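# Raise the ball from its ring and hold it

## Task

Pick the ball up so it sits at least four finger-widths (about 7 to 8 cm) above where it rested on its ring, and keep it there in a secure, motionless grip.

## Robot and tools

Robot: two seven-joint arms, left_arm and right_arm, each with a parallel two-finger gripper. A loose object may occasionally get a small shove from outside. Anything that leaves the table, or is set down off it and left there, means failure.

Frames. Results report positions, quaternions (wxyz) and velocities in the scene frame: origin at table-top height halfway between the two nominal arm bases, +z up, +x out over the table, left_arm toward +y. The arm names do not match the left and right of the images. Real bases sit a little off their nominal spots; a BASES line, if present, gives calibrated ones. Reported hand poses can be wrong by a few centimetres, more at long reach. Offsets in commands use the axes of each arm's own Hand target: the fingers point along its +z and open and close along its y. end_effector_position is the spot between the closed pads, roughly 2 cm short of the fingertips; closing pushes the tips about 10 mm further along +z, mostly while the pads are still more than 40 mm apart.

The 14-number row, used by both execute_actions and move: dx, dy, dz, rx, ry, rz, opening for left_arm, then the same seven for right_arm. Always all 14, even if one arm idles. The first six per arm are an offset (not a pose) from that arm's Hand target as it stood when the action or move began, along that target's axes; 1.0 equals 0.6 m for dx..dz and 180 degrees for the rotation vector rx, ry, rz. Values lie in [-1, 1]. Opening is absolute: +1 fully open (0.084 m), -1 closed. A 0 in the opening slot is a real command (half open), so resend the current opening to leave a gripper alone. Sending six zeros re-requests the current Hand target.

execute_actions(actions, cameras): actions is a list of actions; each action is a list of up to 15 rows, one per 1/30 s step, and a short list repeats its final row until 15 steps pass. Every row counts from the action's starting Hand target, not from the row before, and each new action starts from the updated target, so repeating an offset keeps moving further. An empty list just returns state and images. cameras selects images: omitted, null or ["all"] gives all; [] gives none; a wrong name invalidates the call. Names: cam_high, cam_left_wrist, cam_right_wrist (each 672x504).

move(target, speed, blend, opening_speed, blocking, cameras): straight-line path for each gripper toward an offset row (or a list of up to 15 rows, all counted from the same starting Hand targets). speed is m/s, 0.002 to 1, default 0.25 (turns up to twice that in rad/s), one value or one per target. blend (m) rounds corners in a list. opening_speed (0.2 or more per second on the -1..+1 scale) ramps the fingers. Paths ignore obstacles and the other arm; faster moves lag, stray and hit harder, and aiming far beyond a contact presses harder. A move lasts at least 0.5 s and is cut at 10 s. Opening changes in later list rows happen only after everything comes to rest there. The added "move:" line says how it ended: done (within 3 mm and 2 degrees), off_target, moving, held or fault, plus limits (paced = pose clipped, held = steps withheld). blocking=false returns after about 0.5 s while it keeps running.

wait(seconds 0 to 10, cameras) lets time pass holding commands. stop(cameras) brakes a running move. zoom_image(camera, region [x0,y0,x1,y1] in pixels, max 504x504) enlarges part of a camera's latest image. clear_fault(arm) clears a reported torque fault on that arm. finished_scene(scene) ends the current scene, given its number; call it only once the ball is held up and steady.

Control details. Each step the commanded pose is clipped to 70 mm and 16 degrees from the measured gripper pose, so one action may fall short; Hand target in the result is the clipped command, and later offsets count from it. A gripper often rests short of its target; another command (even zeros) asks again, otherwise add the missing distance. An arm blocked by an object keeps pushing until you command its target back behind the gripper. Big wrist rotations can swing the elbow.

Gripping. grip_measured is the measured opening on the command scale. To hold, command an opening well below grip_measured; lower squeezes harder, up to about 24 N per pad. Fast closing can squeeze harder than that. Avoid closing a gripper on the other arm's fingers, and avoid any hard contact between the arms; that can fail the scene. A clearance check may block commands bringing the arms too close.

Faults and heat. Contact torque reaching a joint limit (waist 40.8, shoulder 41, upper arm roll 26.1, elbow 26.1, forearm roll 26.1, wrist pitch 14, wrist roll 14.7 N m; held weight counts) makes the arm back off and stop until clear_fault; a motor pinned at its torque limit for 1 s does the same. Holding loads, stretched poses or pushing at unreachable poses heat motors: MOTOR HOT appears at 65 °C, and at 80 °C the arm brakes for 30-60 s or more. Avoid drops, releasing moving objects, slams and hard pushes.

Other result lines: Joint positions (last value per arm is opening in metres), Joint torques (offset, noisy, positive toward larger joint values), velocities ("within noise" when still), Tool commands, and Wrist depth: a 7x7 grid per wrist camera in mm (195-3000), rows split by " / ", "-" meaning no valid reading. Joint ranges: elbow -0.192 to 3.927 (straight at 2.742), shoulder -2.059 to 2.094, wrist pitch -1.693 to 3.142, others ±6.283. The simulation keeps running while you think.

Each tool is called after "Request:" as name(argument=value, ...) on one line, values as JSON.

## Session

Request:
execute_actions(actions=[])

Scene clock: 0.00 s.
left_arm: end_effector_position=(+0.2414, +0.5668, +0.1328) grip_measured=+1.00 end_effector_quat_wxyz=(-0.574, +0.757, +0.283, +0.128) | right_arm: end_effector_position=(+0.4383, +0.0166, +0.2964) grip_measured=+1.00 end_effector_quat_wxyz=(+0.667, -0.698, -0.260, -0.007)
Joint positions: left_arm=[1.355 -0.539 -1.445 0.285 0.947 0.911 -1.539 0.084] | right_arm=[0.467 0.23 -0.416 1.067 1.37 1.766 -1.131 0.084]
Joint velocities: within noise
Joint torques (N m): no reading
Motor temperatures (°C): left_arm=[34 33 34 36 36 39 36] | right_arm=[40 33 36 36 35 40 37]
Wrist depth (mm): cam_left_wrist=[1236 1266 1307 1332 1369 1405 1434 / 1275 1287 1345 1388 1410 1456 1500 / 1312 1344 1379 1408 1450 1494 1515 / 1332 1380 1427 1469 1509 1537 - / 1391 1423 1462 1482 1551 1599 305 / 1433 1481 1494 1562 1603 - 298 / 1479 1500 1587 1612 1657 317 279] | cam_right_wrist=[1845 1854 1840 1833 1829 1825 1815 / 1928 1948 1914 1925 1938 1911 788 / 2022 2047 2017 1996 2027 1951 717 / 2088 2094 2090 2099 2081 2046 669 / 2238 2189 2161 2161 2110 799 616 / 2337 2318 2283 473 466 743 570 / 413 431 2389 480 850 691 561]
Hand target: left_arm +0.2414, +0.5668, +0.1328; -0.574, +0.757, +0.283, +0.128 | right_arm +0.4383, +0.0166, +0.2964; +0.667, -0.698, -0.260, -0.007
Tool commands: left_gripper/opening=+1.0 right_gripper/opening=+1.0

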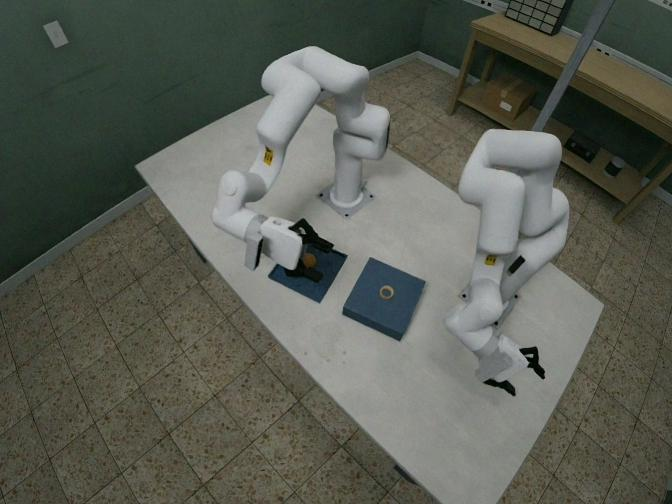

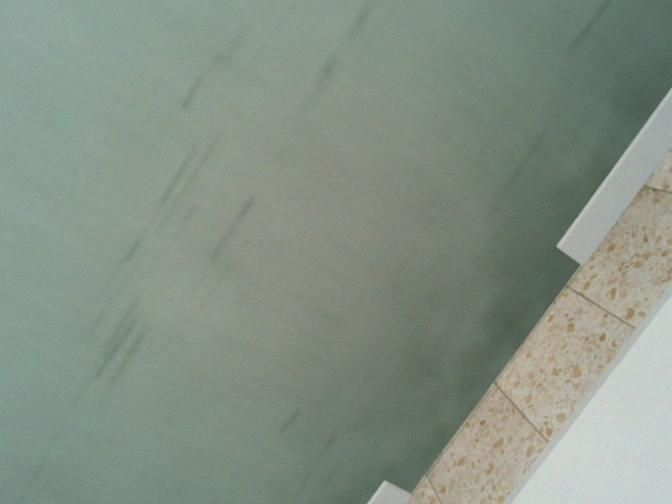

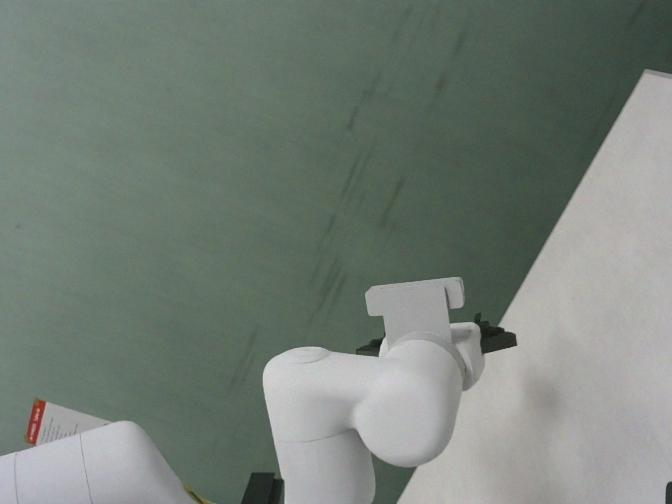

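Request:
move(target=[0, 0, 0, 0, 0, 0, 1, -0.2196, 0.02, -0.1787, -0.434, -0.167, 0, 1], speed=0.3, cameras=["cam_high", "cam_right_wrist"])

Scene clock: 57.23 s.
left_arm: end_effector_position=(+0.2414, +0.5668, +0.1328) grip_measured=+1.00 end_effector_quat_wxyz=(-0.574, +0.757, +0.283, +0.128) | right_arm: end_effector_position=(+0.3650, -0.1299, +0.2499) grip_measured=+1.00 end_effector_quat_wxyz=(+0.000, +0.937, +0.349, +0.000)
Joint positions: left_arm=[1.355 -0.539 -1.445 0.285 0.947 0.911 -1.539 0.084] | right_arm=[0.473 -0.441 -0.054 0.756 -0.024 1.196 -0.275 0.084]
Joint velocities: within noise
Joint torques (N m): left_arm=[0.02 2.01 8.39 6.01 0.02 0.8 0.04] | right_arm=[-2.41 -8.12 1.21 23.72 -0.83 -0.99 0.45]
Motor temperatures (°C): left_arm=[34 33 34 37 36 39 35] | right_arm=[40 34 36 39 35 40 37]
Wrist depth (mm): cam_left_wrist=[1248 1273 1290 1334 1374 1416 1446 / 1275 1311 1333 1379 1411 1464 1482 / 1306 1348 1362 1419 1461 1503 1517 / 1350 1376 1421 1449 1521 1548 - / 1374 1428 1460 1510 1555 1587 304 / 1435 1484 1506 1552 1593 - 297 / 1473 1515 1591 1602 1646 317 280] | cam_right_wrist=[374 376 376 376 377 377 1122 / 314 320 376 376 377 377 377 / 316 365 378 374 377 379 378 / 316 378 378 375 375 376 379 / 317 378 376 377 377 377 380 / 379 379 377 378 377 378 381 / 381 381 377 377 379 381 382]
Hand target: left_arm +0.2414, +0.5668, +0.1328; -0.574, +0.757, +0.283, +0.128 | right_arm +0.3650, -0.1299, +0.2499; +0.000, +0.937, +0.349, +0.000
Off the commanded pose: left_arm 0.000 m, 0 deg | right_arm 0.000 m, 0 deg.
move: done
Images, in order (width x height): cam_high 672x504, cam_right_wrist 672x504.

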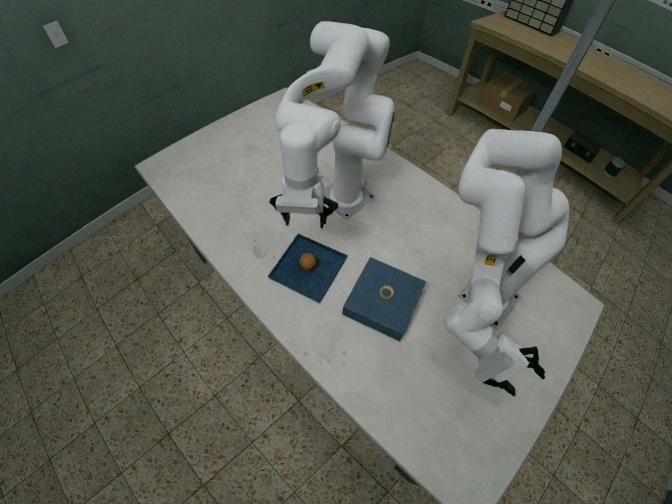

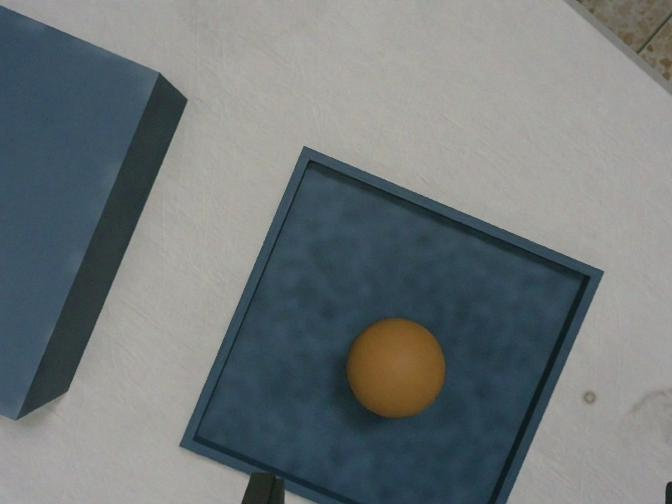

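Request:
move(target=[0, 0, 0, 0, 0, 0, 1, -0.003, 0.002, 0.2583, 0, 0, 0, 1], speed=0.2, cameras=["cam_high", "cam_right_wrist"])

Scene clock: 81.17 s.
left_arm: end_effector_position=(+0.2414, +0.5668, +0.1328) grip_measured=+1.00 end_effector_quat_wxyz=(-0.574, +0.757, +0.283, +0.128) | right_arm: end_effector_position=(+0.3645, -0.1318, +0.0949) grip_measured=+1.00 end_effector_quat_wxyz=(+0.000, +0.937, +0.349, +0.000)
Joint positions: left_arm=[1.355 -0.539 -1.445 0.285 0.947 0.911 -1.539 0.084] | right_arm=[0.473 -0.2 -0.069 0.478 -0.021 0.677 -0.286 0.084]
Joint velocities: within noise
Joint torques (N m): left_arm=[0.09 1.77 8.33 6.06 0.03 0.78 0.07] | right_arm=[1.66 -7.71 0.07 22.3 0.61 -1.61 -0.47]
Motor temperatures (°C): left_arm=[34 33 34 37 36 39 35] | right_arm=[40 34 36 40 35 40 37]
Wrist depth (mm): cam_left_wrist=[1228 1259 1291 1325 1370 1405 1454 / 1289 1309 1339 1361 1406 1451 1498 / 1306 1335 1367 1416 1468 1479 1518 / 1353 1381 1415 1450 1489 1528 - / 1391 1412 1447 1484 1566 1581 304 / 1420 1478 1508 1551 1582 - 297 / 1473 1529 1561 1612 1663 317 280] | cam_right_wrist=[215 222 222 222 222 222 223 / 223 222 222 220 223 223 223 / 222 223 220 220 220 223 224 / 223 223 221 220 221 221 221 / 224 224 221 221 221 221 222 / 224 221 221 221 221 222 222 / 225 222 222 222 - 222 222]
Hand target: left_arm +0.2414, +0.5668, +0.1328; -0.574, +0.757, +0.283, +0.128 | right_arm +0.3645, -0.1318, +0.0949; +0.000, +0.937, +0.349, +0.000
Off the commanded pose: left_arm 0.000 m, 0 deg | right_arm 0.000 m, 0 deg.
move: done
Images, in order (width x height): cam_high 672x504, cam_right_wrist 672x504.

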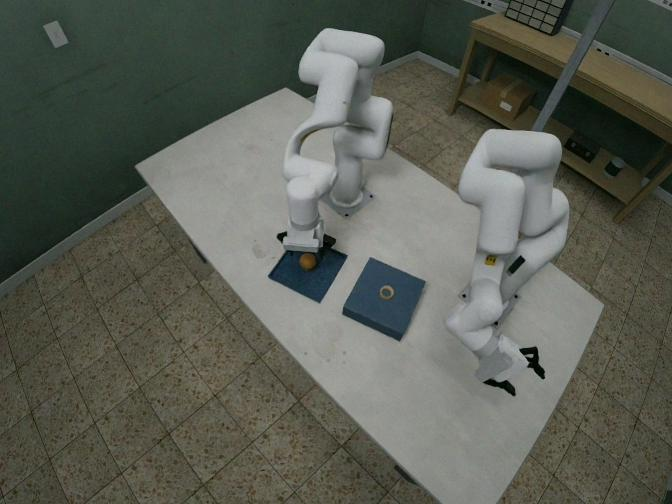

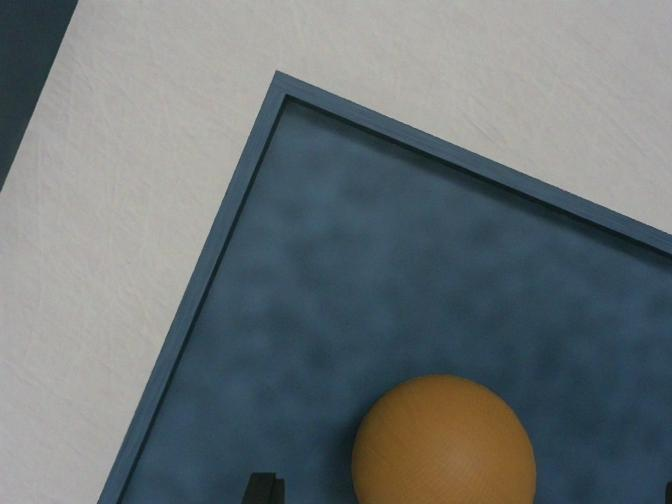

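Request:
move(target=[[0, 0, 0, 0, 0, 0, 1, -0.0067, 0, 0.098, 0, 0, 0, 1], [0, 0, 0, 0, 0, 0, 1, -0.0067, 0, 0.098, 0, 0, 0, -0.4]], speed=0.12, opening_speed=0.8, cameras=["cam_high", "cam_right_wrist"])

Scene clock: 110.60 s.
left_arm: end_effector_position=(+0.2414, +0.5668, +0.1328) grip_measured=+1.00 end_effector_quat_wxyz=(-0.574, +0.757, +0.283, +0.128) | right_arm: end_effector_position=(+0.3615, -0.1344, +0.0361) grip_measured=+0.21 end_effector_quat_wxyz=(+0.000, +0.937, +0.349, +0.000)
Joint positions: left_arm=[1.355 -0.539 -1.445 0.285 0.947 0.911 -1.539 0.084] | right_arm=[0.475 -0.027 -0.073 0.428 -0.003 0.453 -0.303 0.053]
Joint velocities: within noise
Joint torques (N m): left_arm=[-0.07 1.94 8.36 6.03 0.12 0.73 0.04] | right_arm=[2.16 -9.48 0.81 14.97 0.36 -0.93 -0.43]
Motor temperatures (°C): left_arm=[34 33 34 37 36 39 35] | right_arm=[40 33 36 40 35 40 37]
Wrist depth (mm): cam_left_wrist=[1242 1270 1303 1331 1365 1412 1463 / 1292 1287 1328 1372 1404 1448 1509 / 1306 1340 1359 1412 1455 1514 1505 / 1350 1387 1397 1446 1502 1529 - / 1375 1412 1446 1496 1554 1598 304 / 1432 1465 1508 1557 1599 - 297 / 1467 1513 1575 1605 1644 317 279] | cam_right_wrist=[- - - - - - - / - - - - - - - / - - - - - - - / - - - - - - - / - - - - - - - / - - - - - - - / - - - - - - -]
Hand target: left_arm +0.2414, +0.5668, +0.1328; -0.574, +0.757, +0.283, +0.128 | right_arm +0.3614, -0.1344, +0.0361; +0.000, +0.937, +0.349, +0.000
Off the commanded pose: left_arm 0.000 m, 0 deg | right_arm 0.000 m, 0 deg.
move: done
Images, in order (width x height): cam_high 672x504, cam_right_wrist 672x504.

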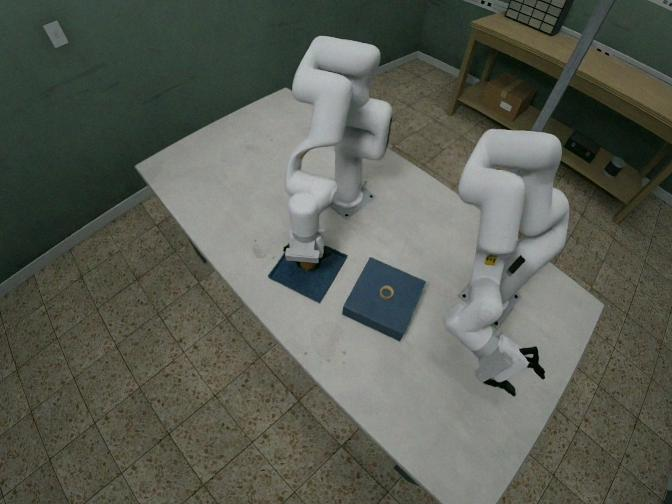

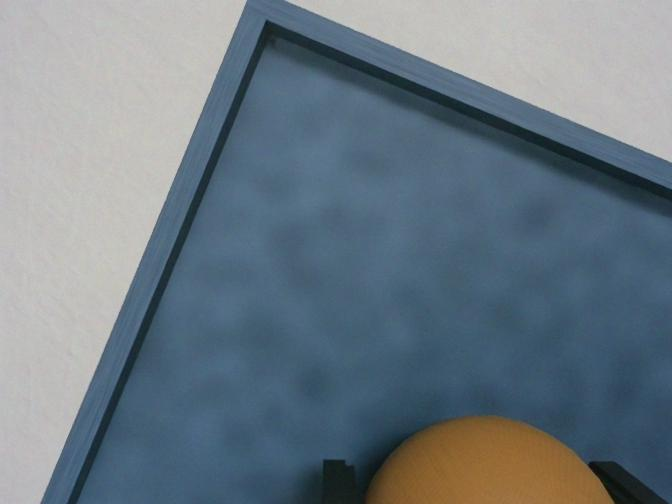

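Request:
move(target=[[0, 0, 0, 0, 0, 0, 1, 0, 0, 0, 0, 0, 0, -0.6], [0, 0, 0, 0, 0, 0, 1, 0, 0, -0.2667, 0, 0, 0, -0.6]], speed=0.12, opening_speed=1.0, cameras=["cam_high", "cam_right_wrist"])

Scene clock: 127.67 s.
left_arm: end_effector_position=(+0.2414, +0.5668, +0.1328) grip_measured=+1.00 end_effector_quat_wxyz=(-0.574, +0.757, +0.283, +0.128) | right_arm: end_effector_position=(+0.3614, -0.1345, +0.1961) grip_measured=+0.21 end_effector_quat_wxyz=(+0.000, +0.937, +0.349, +0.000)
Joint positions: left_arm=[1.355 -0.539 -1.445 0.285 0.947 0.911 -1.539 0.084] | right_arm=[0.469 -0.413 -0.063 0.62 -0.029 1.032 -0.281 0.053]
Joint velocities: within noise
Joint torques (N m): left_arm=[0.12 1.91 8.3 6.14 0.03 0.83 0.05] | right_arm=[-1.46 -8.47 1.26 25.96 0.19 -0.99 0.44]
Motor temperatures (°C): left_arm=[34 33 34 37 36 39 35] | right_arm=[40 33 36 39 35 40 37]
Wrist depth (mm): cam_left_wrist=[1245 1265 1294 1326 1369 1410 1443 / 1274 1310 1334 1385 1418 1446 1504 / 1311 1357 1358 1413 1451 1512 1519 / 1351 1368 1431 1450 1503 1536 - / 1391 1438 1486 1497 1556 1568 304 / 1441 1495 1499 1560 1617 - 297 / 1473 1531 1545 1594 1651 316 279] | cam_right_wrist=[260 322 322 323 323 323 323 / 261 311 323 323 324 323 323 / 262 324 323 321 321 324 324 / 279 324 324 322 322 322 325 / 303 326 322 322 323 322 324 / 326 325 323 323 323 324 327 / 326 326 - - - - 327]
Hand target: left_arm +0.2414, +0.5668, +0.1328; -0.574, +0.757, +0.283, +0.128 | right_arm +0.3614, -0.1345, +0.1961; +0.000, +0.937, +0.349, +0.000
Off the commanded pose: left_arm 0.000 m, 0 deg | right_arm 0.000 m, 0 deg.
move: done
Images, in order (width x height): cam_high 672x504, cam_right_wrist 672x504.

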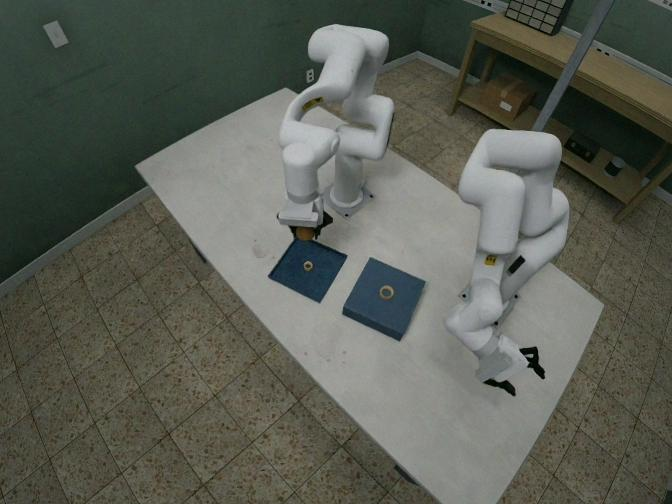

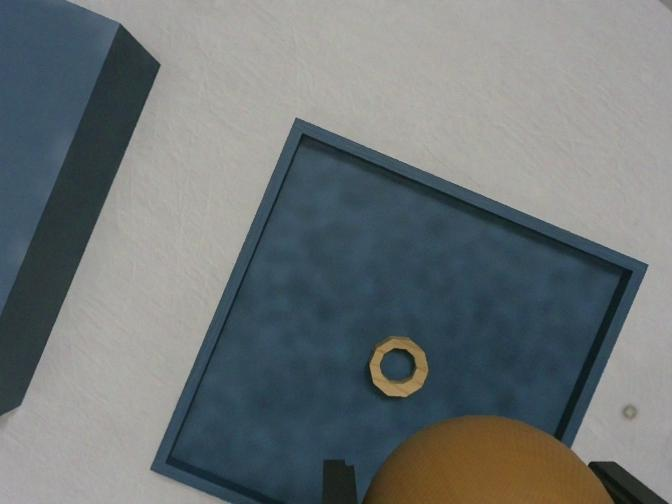

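Request:
finished_scene(scene=2)

The scene is finished: the task was done.


## Next scene

The same job, from a new start.

Request:
execute_actions(actions=[])

Scene clock: 0.00 s.
left_arm: end_effector_position=(+0.2898, +0.6610, +0.1478) grip_measured=+1.00 end_effector_quat_wxyz=(+0.047, +0.691, -0.697, +0.183) | right_arm: end_effector_position=(+0.2886, +0.1397, +0.2306) grip_measured=+1.00 end_effector_quat_wxyz=(-0.008, +0.162, +0.987, +0.002)
Joint positions: left_arm=[0.632 0.027 0.371 0.902 -0.398 1.086 2.787 0.084] | right_arm=[1.05 0.014 -0.022 1.141 0.018 1.13 -1.792 0.084]
Joint velocities: within noise
Joint torques (N m): no reading
Motor temperatures (°C): left_arm=[34 33 34 36 36 39 35] | right_arm=[40 33 36 36 35 40 37]
Wrist depth (mm): cam_left_wrist=[407 389 376 362 350 338 326 / 388 372 359 347 336 324 314 / 369 356 344 334 322 313 302 / 352 340 330 319 310 299 291 / 338 326 316 307 298 288 280 / 323 314 305 296 287 279 272 / 311 302 294 285 277 270 264] | cam_right_wrist=[360 361 361 361 362 362 362 / 360 361 360 361 361 361 362 / 360 360 359 360 361 361 363 / 360 360 359 288 289 361 362 / 359 359 288 288 288 360 362 / 287 287 288 287 288 361 361 / 356 287 288 288 288 289 361]
Hand target: left_arm +0.2898, +0.6610, +0.1478; +0.047, +0.691, -0.697, +0.183 | right_arm +0.2886, +0.1397, +0.2306; -0.008, +0.162, +0.987, +0.002
Tool commands: left_gripper/opening=+1.0 right_gripper/opening=+1.0

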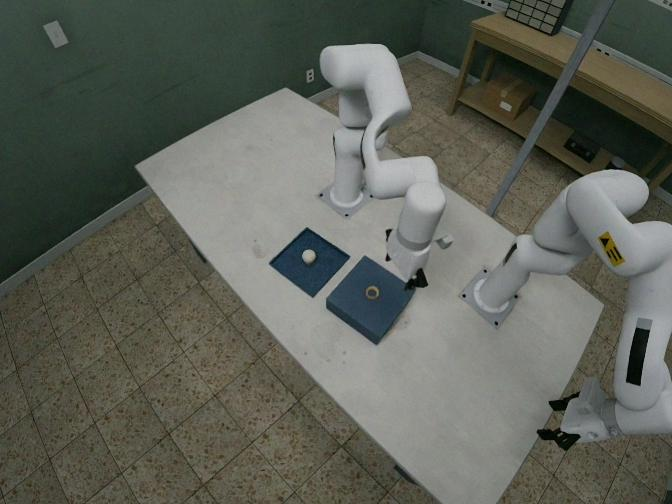

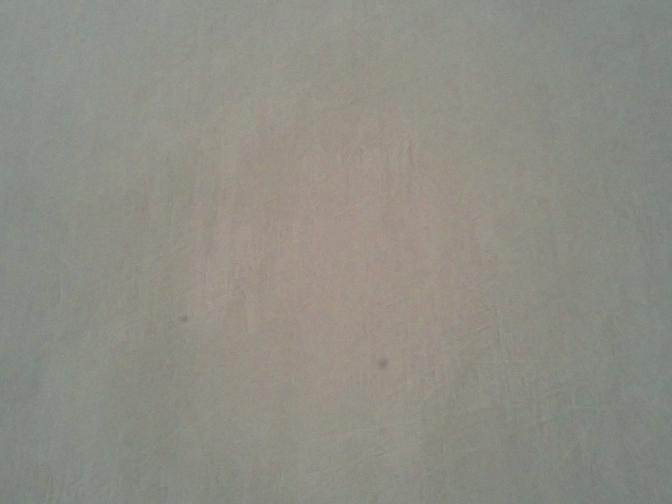

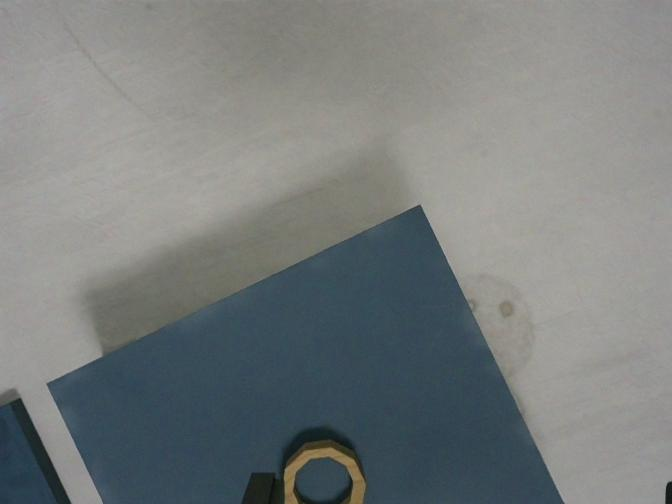

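Request:
move(target=[0, 0, 0, 0, 0, 0, 1, -0.2308, -0.4227, -0.0368, 0.0004, -0.0052, 0, 1], speed=0.25, cameras=["cam_high", "cam_right_wrist"])

Scene clock: 19.80 s.
left_arm: end_effector_position=(+0.2898, +0.6610, +0.1478) grip_measured=+1.00 end_effector_quat_wxyz=(+0.047, +0.691, -0.697, +0.183) | right_arm: end_effector_position=(+0.3393, -0.1449, +0.2501) grip_measured=+1.00 end_effector_quat_wxyz=(+0.000, +0.161, +0.987, +0.000)
Joint positions: left_arm=[0.632 0.027 0.371 0.902 -0.398 1.086 2.787 0.084] | right_arm=[0.781 -0.581 -0.315 0.681 -0.181 1.245 -2.239 0.084]
Joint velocities: within noise
Joint torques (N m): left_arm=[0.26 -15.37 0.46 10.51 -0.43 -0.7 0.12] | right_arm=[-2.28 -5.29 2.37 24.34 -0.91 -0.91 -0.51]
Motor temperatures (°C): left_arm=[34 33 34 37 36 39 35] | right_arm=[40 34 36 39 35 40 37]
Wrist depth (mm): cam_left_wrist=[406 391 374 362 350 337 327 / 386 371 359 347 336 324 313 / 368 355 344 334 321 312 302 / 353 340 330 320 310 300 291 / 337 327 316 308 298 289 281 / 323 313 304 296 287 279 271 / 312 303 294 286 277 270 263] | cam_right_wrist=[366 375 378 377 378 378 379 / 376 378 377 378 378 380 306 / 377 378 378 378 376 379 314 / 379 379 377 375 377 380 355 / 378 378 376 375 377 377 381 / 378 379 377 377 377 378 381 / 379 379 380 376 377 378 382]
Hand target: left_arm +0.2898, +0.6610, +0.1478; +0.047, +0.691, -0.697, +0.183 | right_arm +0.3394, -0.1449, +0.2502; +0.000, +0.162, +0.987, +0.000
Off the commanded pose: left_arm 0.000 m, 0 deg | right_arm 0.000 m, 0 deg.
move: done
Images, in order (width x height): cam_high 672x504, cam_right_wrist 672x504.

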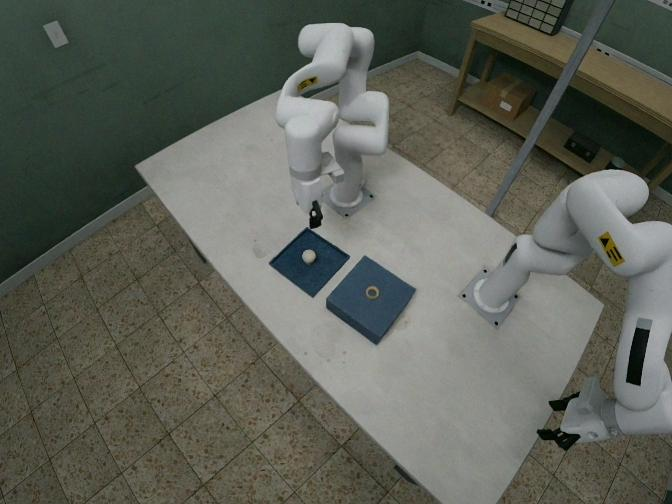

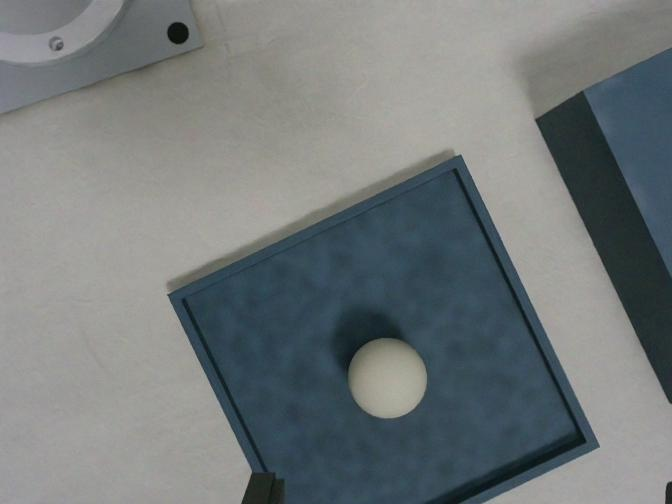

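Request:
move(target=[0, 0, 0, 0, 0, 0, 1, -0.0203, -0.004, 0.2752, 0, 0, 0, 1], speed=0.2, cameras=["cam_high", "cam_right_wrist"])

Scene clock: 50.20 s.
left_arm: end_effector_position=(+0.2898, +0.6610, +0.1478) grip_measured=+1.00 end_effector_quat_wxyz=(+0.047, +0.691, -0.697, +0.183) | right_arm: end_effector_position=(+0.3501, -0.1511, +0.0850) grip_measured=+1.00 end_effector_quat_wxyz=(+0.000, +0.162, +0.987, +0.000)
Joint positions: left_arm=[0.632 0.027 0.371 0.902 -0.398 1.086 2.787 0.084] | right_arm=[0.789 -0.266 -0.444 0.404 -0.187 0.654 -2.303 0.084]
Joint velocities: within noise
Joint torques (N m): left_arm=[0.11 -15.6 0.55 10.57 -0.34 -0.69 0.03] | right_arm=[1.45 -5.83 1.3 21.74 0.67 -1.52 -0.49]
Motor temperatures (°C): left_arm=[33 33 34 38 36 39 35] | right_arm=[40 33 36 40 35 40 37]
Wrist depth (mm): cam_left_wrist=[407 390 373 363 351 338 327 / 387 371 359 348 336 324 313 / 367 356 344 333 323 312 301 / 352 339 329 321 310 299 291 / 338 326 317 308 298 289 280 / 324 314 305 296 287 278 271 / 311 303 294 286 278 269 263] | cam_right_wrist=[212 213 213 213 213 214 214 / 213 213 213 213 213 211 214 / 213 213 213 211 211 211 212 / 213 211 211 211 211 211 212 / 210 211 211 211 212 212 212 / 214 211 211 211 212 212 212 / 214 212 212 211 - 213 212]
Hand target: left_arm +0.2898, +0.6610, +0.1478; +0.047, +0.691, -0.697, +0.183 | right_arm +0.3501, -0.1511, +0.0850; +0.000, +0.162, +0.987, +0.000
Off the commanded pose: left_arm 0.000 m, 0 deg | right_arm 0.000 m, 0 deg.
move: done
Images, in order (width x height): cam_high 672x504, cam_right_wrist 672x504.

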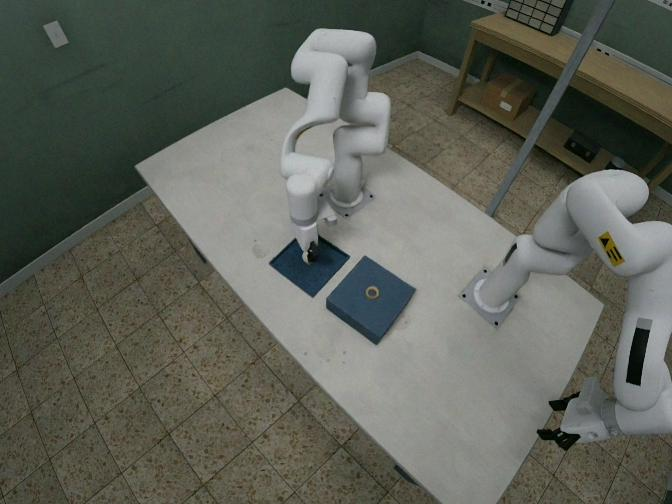

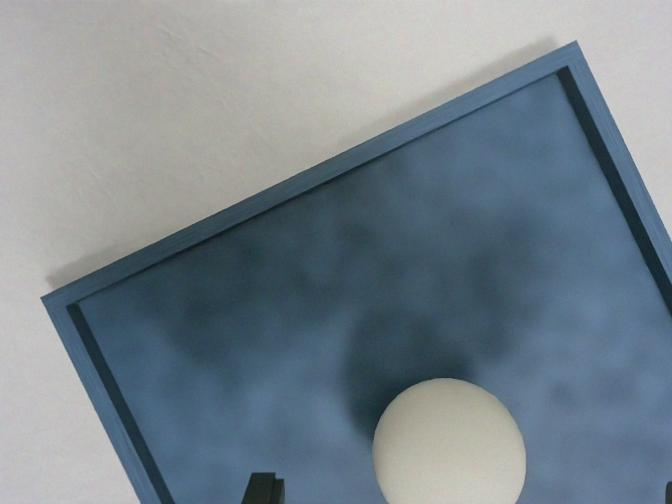

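Request:
move(target=[[0, 0, 0, 0, 0, 0, 1, 0.0017, 0.0025, 0.085, 0, 0, 0, 1], [0, 0, 0, 0, 0, 0, 1, 0.0017, 0.0025, 0.085, 0, 0, 0, -0.6]], speed=0.12, opening_speed=0.9, cameras=["cam_high", "cam_right_wrist"])

Scene clock: 74.90 s.
left_arm: end_effector_position=(+0.2898, +0.6610, +0.1478) grip_measured=+1.00 end_effector_quat_wxyz=(+0.047, +0.691, -0.697, +0.183) | right_arm: end_effector_position=(+0.3496, -0.1494, +0.0340) grip_measured=-0.03 end_effector_quat_wxyz=(+0.000, +0.162, +0.987, +0.000)
Joint positions: left_arm=[0.632 0.027 0.371 0.902 -0.398 1.086 2.787 0.084] | right_arm=[0.831 -0.075 -0.472 0.371 -0.08 0.44 -2.379 0.043]
Joint velocities: within noise
Joint torques (N m): left_arm=[0.05 -15.49 0.42 10.6 -0.36 -0.73 0.04] | right_arm=[0.09 -7.02 0.08 13.38 -0.06 -0.51 -0.4]
Motor temperatures (°C): left_arm=[33 33 34 38 36 39 35] | right_arm=[40 33 36 40 35 40 37]
Wrist depth (mm): cam_left_wrist=[406 390 375 363 351 338 327 / 387 371 359 347 336 325 313 / 369 355 344 334 322 312 302 / 353 339 330 320 310 300 291 / 338 326 316 308 297 289 281 / 323 314 305 296 288 279 272 / 311 304 294 285 277 269 263] | cam_right_wrist=[- - - - - - - / - - - - - - - / - - - - - - - / - - - - - - - / - - - - - - - / - - - - - - - / - - - - - - -]
Hand target: left_arm +0.2898, +0.6610, +0.1478; +0.047, +0.691, -0.697, +0.183 | right_arm +0.3496, -0.1494, +0.0340; +0.000, +0.162, +0.987, +0.000
Off the commanded pose: left_arm 0.000 m, 0 deg | right_arm 0.000 m, 0 deg.
move: done
Images, in order (width x height): cam_high 672x504, cam_right_wrist 672x504.

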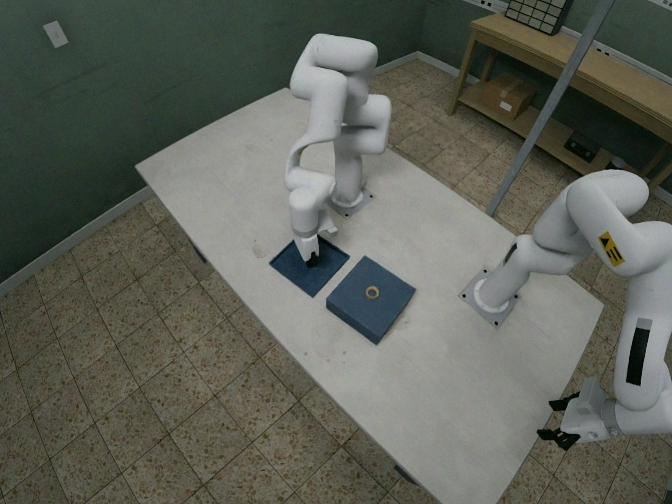

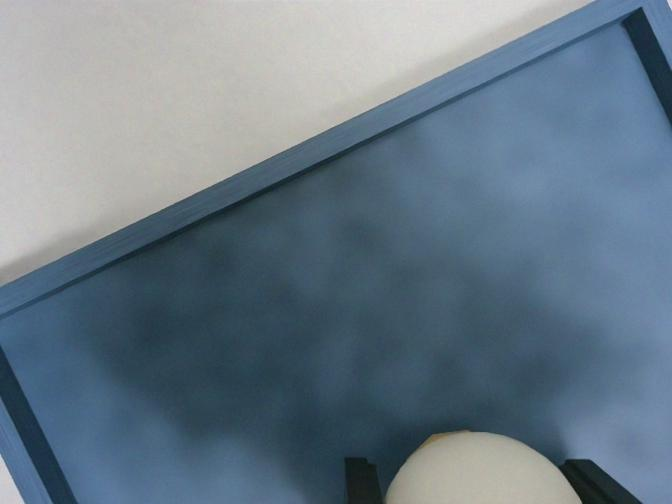

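Request:
move(target=[0, 0, 0, 0, 0, 0, 1, 0, 0, -0.2667, 0, 0, 0, -0.6], speed=0.12, cameras=["cam_high", "cam_right_wrist"])

Scene clock: 87.10 s.
left_arm: end_effector_position=(+0.2898, +0.6610, +0.1478) grip_measured=+1.00 end_effector_quat_wxyz=(+0.047, +0.691, -0.697, +0.183) | right_arm: end_effector_position=(+0.3496, -0.1493, +0.1940) grip_measured=-0.03 end_effector_quat_wxyz=(+0.000, +0.162, +0.987, +0.000)
Joint positions: left_arm=[0.632 0.027 0.371 0.902 -0.398 1.086 2.787 0.084] | right_arm=[0.78 -0.507 -0.373 0.573 -0.204 1.06 -2.26 0.043]
Joint velocities: within noise
Joint torques (N m): left_arm=[0.04 -15.65 0.32 10.64 -0.33 -0.74 0.01] | right_arm=[-0.99 -6.46 3.16 25.83 0.75 -0.97 0.52]
Motor temperatures (°C): left_arm=[33 33 34 38 36 39 35] | right_arm=[40 33 36 39 35 40 37]
Wrist depth (mm): cam_left_wrist=[406 389 374 363 351 337 326 / 386 371 358 347 335 325 314 / 369 355 344 333 322 312 302 / 353 339 330 320 309 300 291 / 338 326 317 307 298 289 280 / 324 313 304 296 287 279 272 / 311 303 295 285 277 269 264] | cam_right_wrist=[320 321 322 322 322 322 322 / 321 322 322 322 322 322 290 / 321 322 323 322 320 323 323 / 322 321 320 320 320 321 324 / 322 323 319 319 320 320 324 / 322 323 320 321 321 322 324 / 323 323 - - - - 326]
Hand target: left_arm +0.2898, +0.6610, +0.1478; +0.047, +0.691, -0.697, +0.183 | right_arm +0.3496, -0.1493, +0.1941; +0.000, +0.162, +0.987, +0.000
Off the commanded pose: left_arm 0.000 m, 0 deg | right_arm 0.000 m, 0 deg.
move: done
Images, in order (width x height): cam_high 672x504, cam_right_wrist 672x504.

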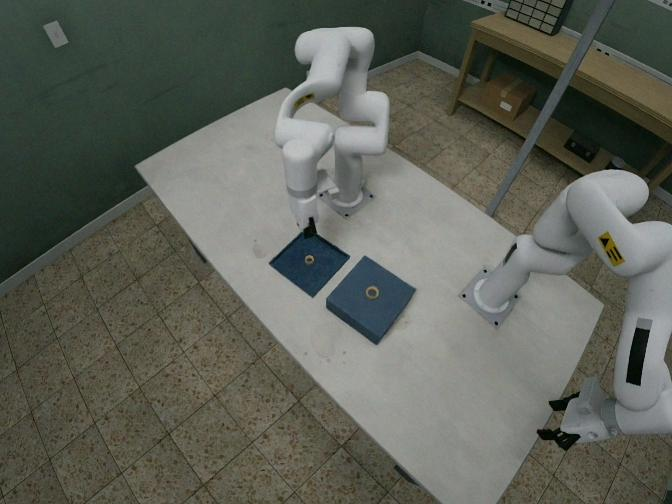

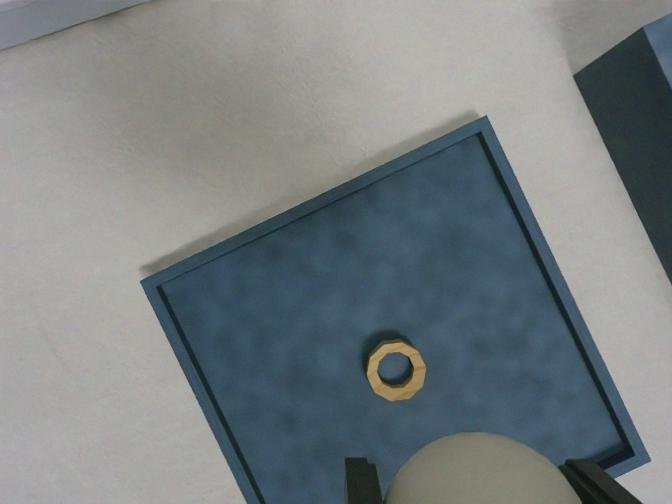

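Request:
finished_scene(scene=3)

The scene is finished: the task was done.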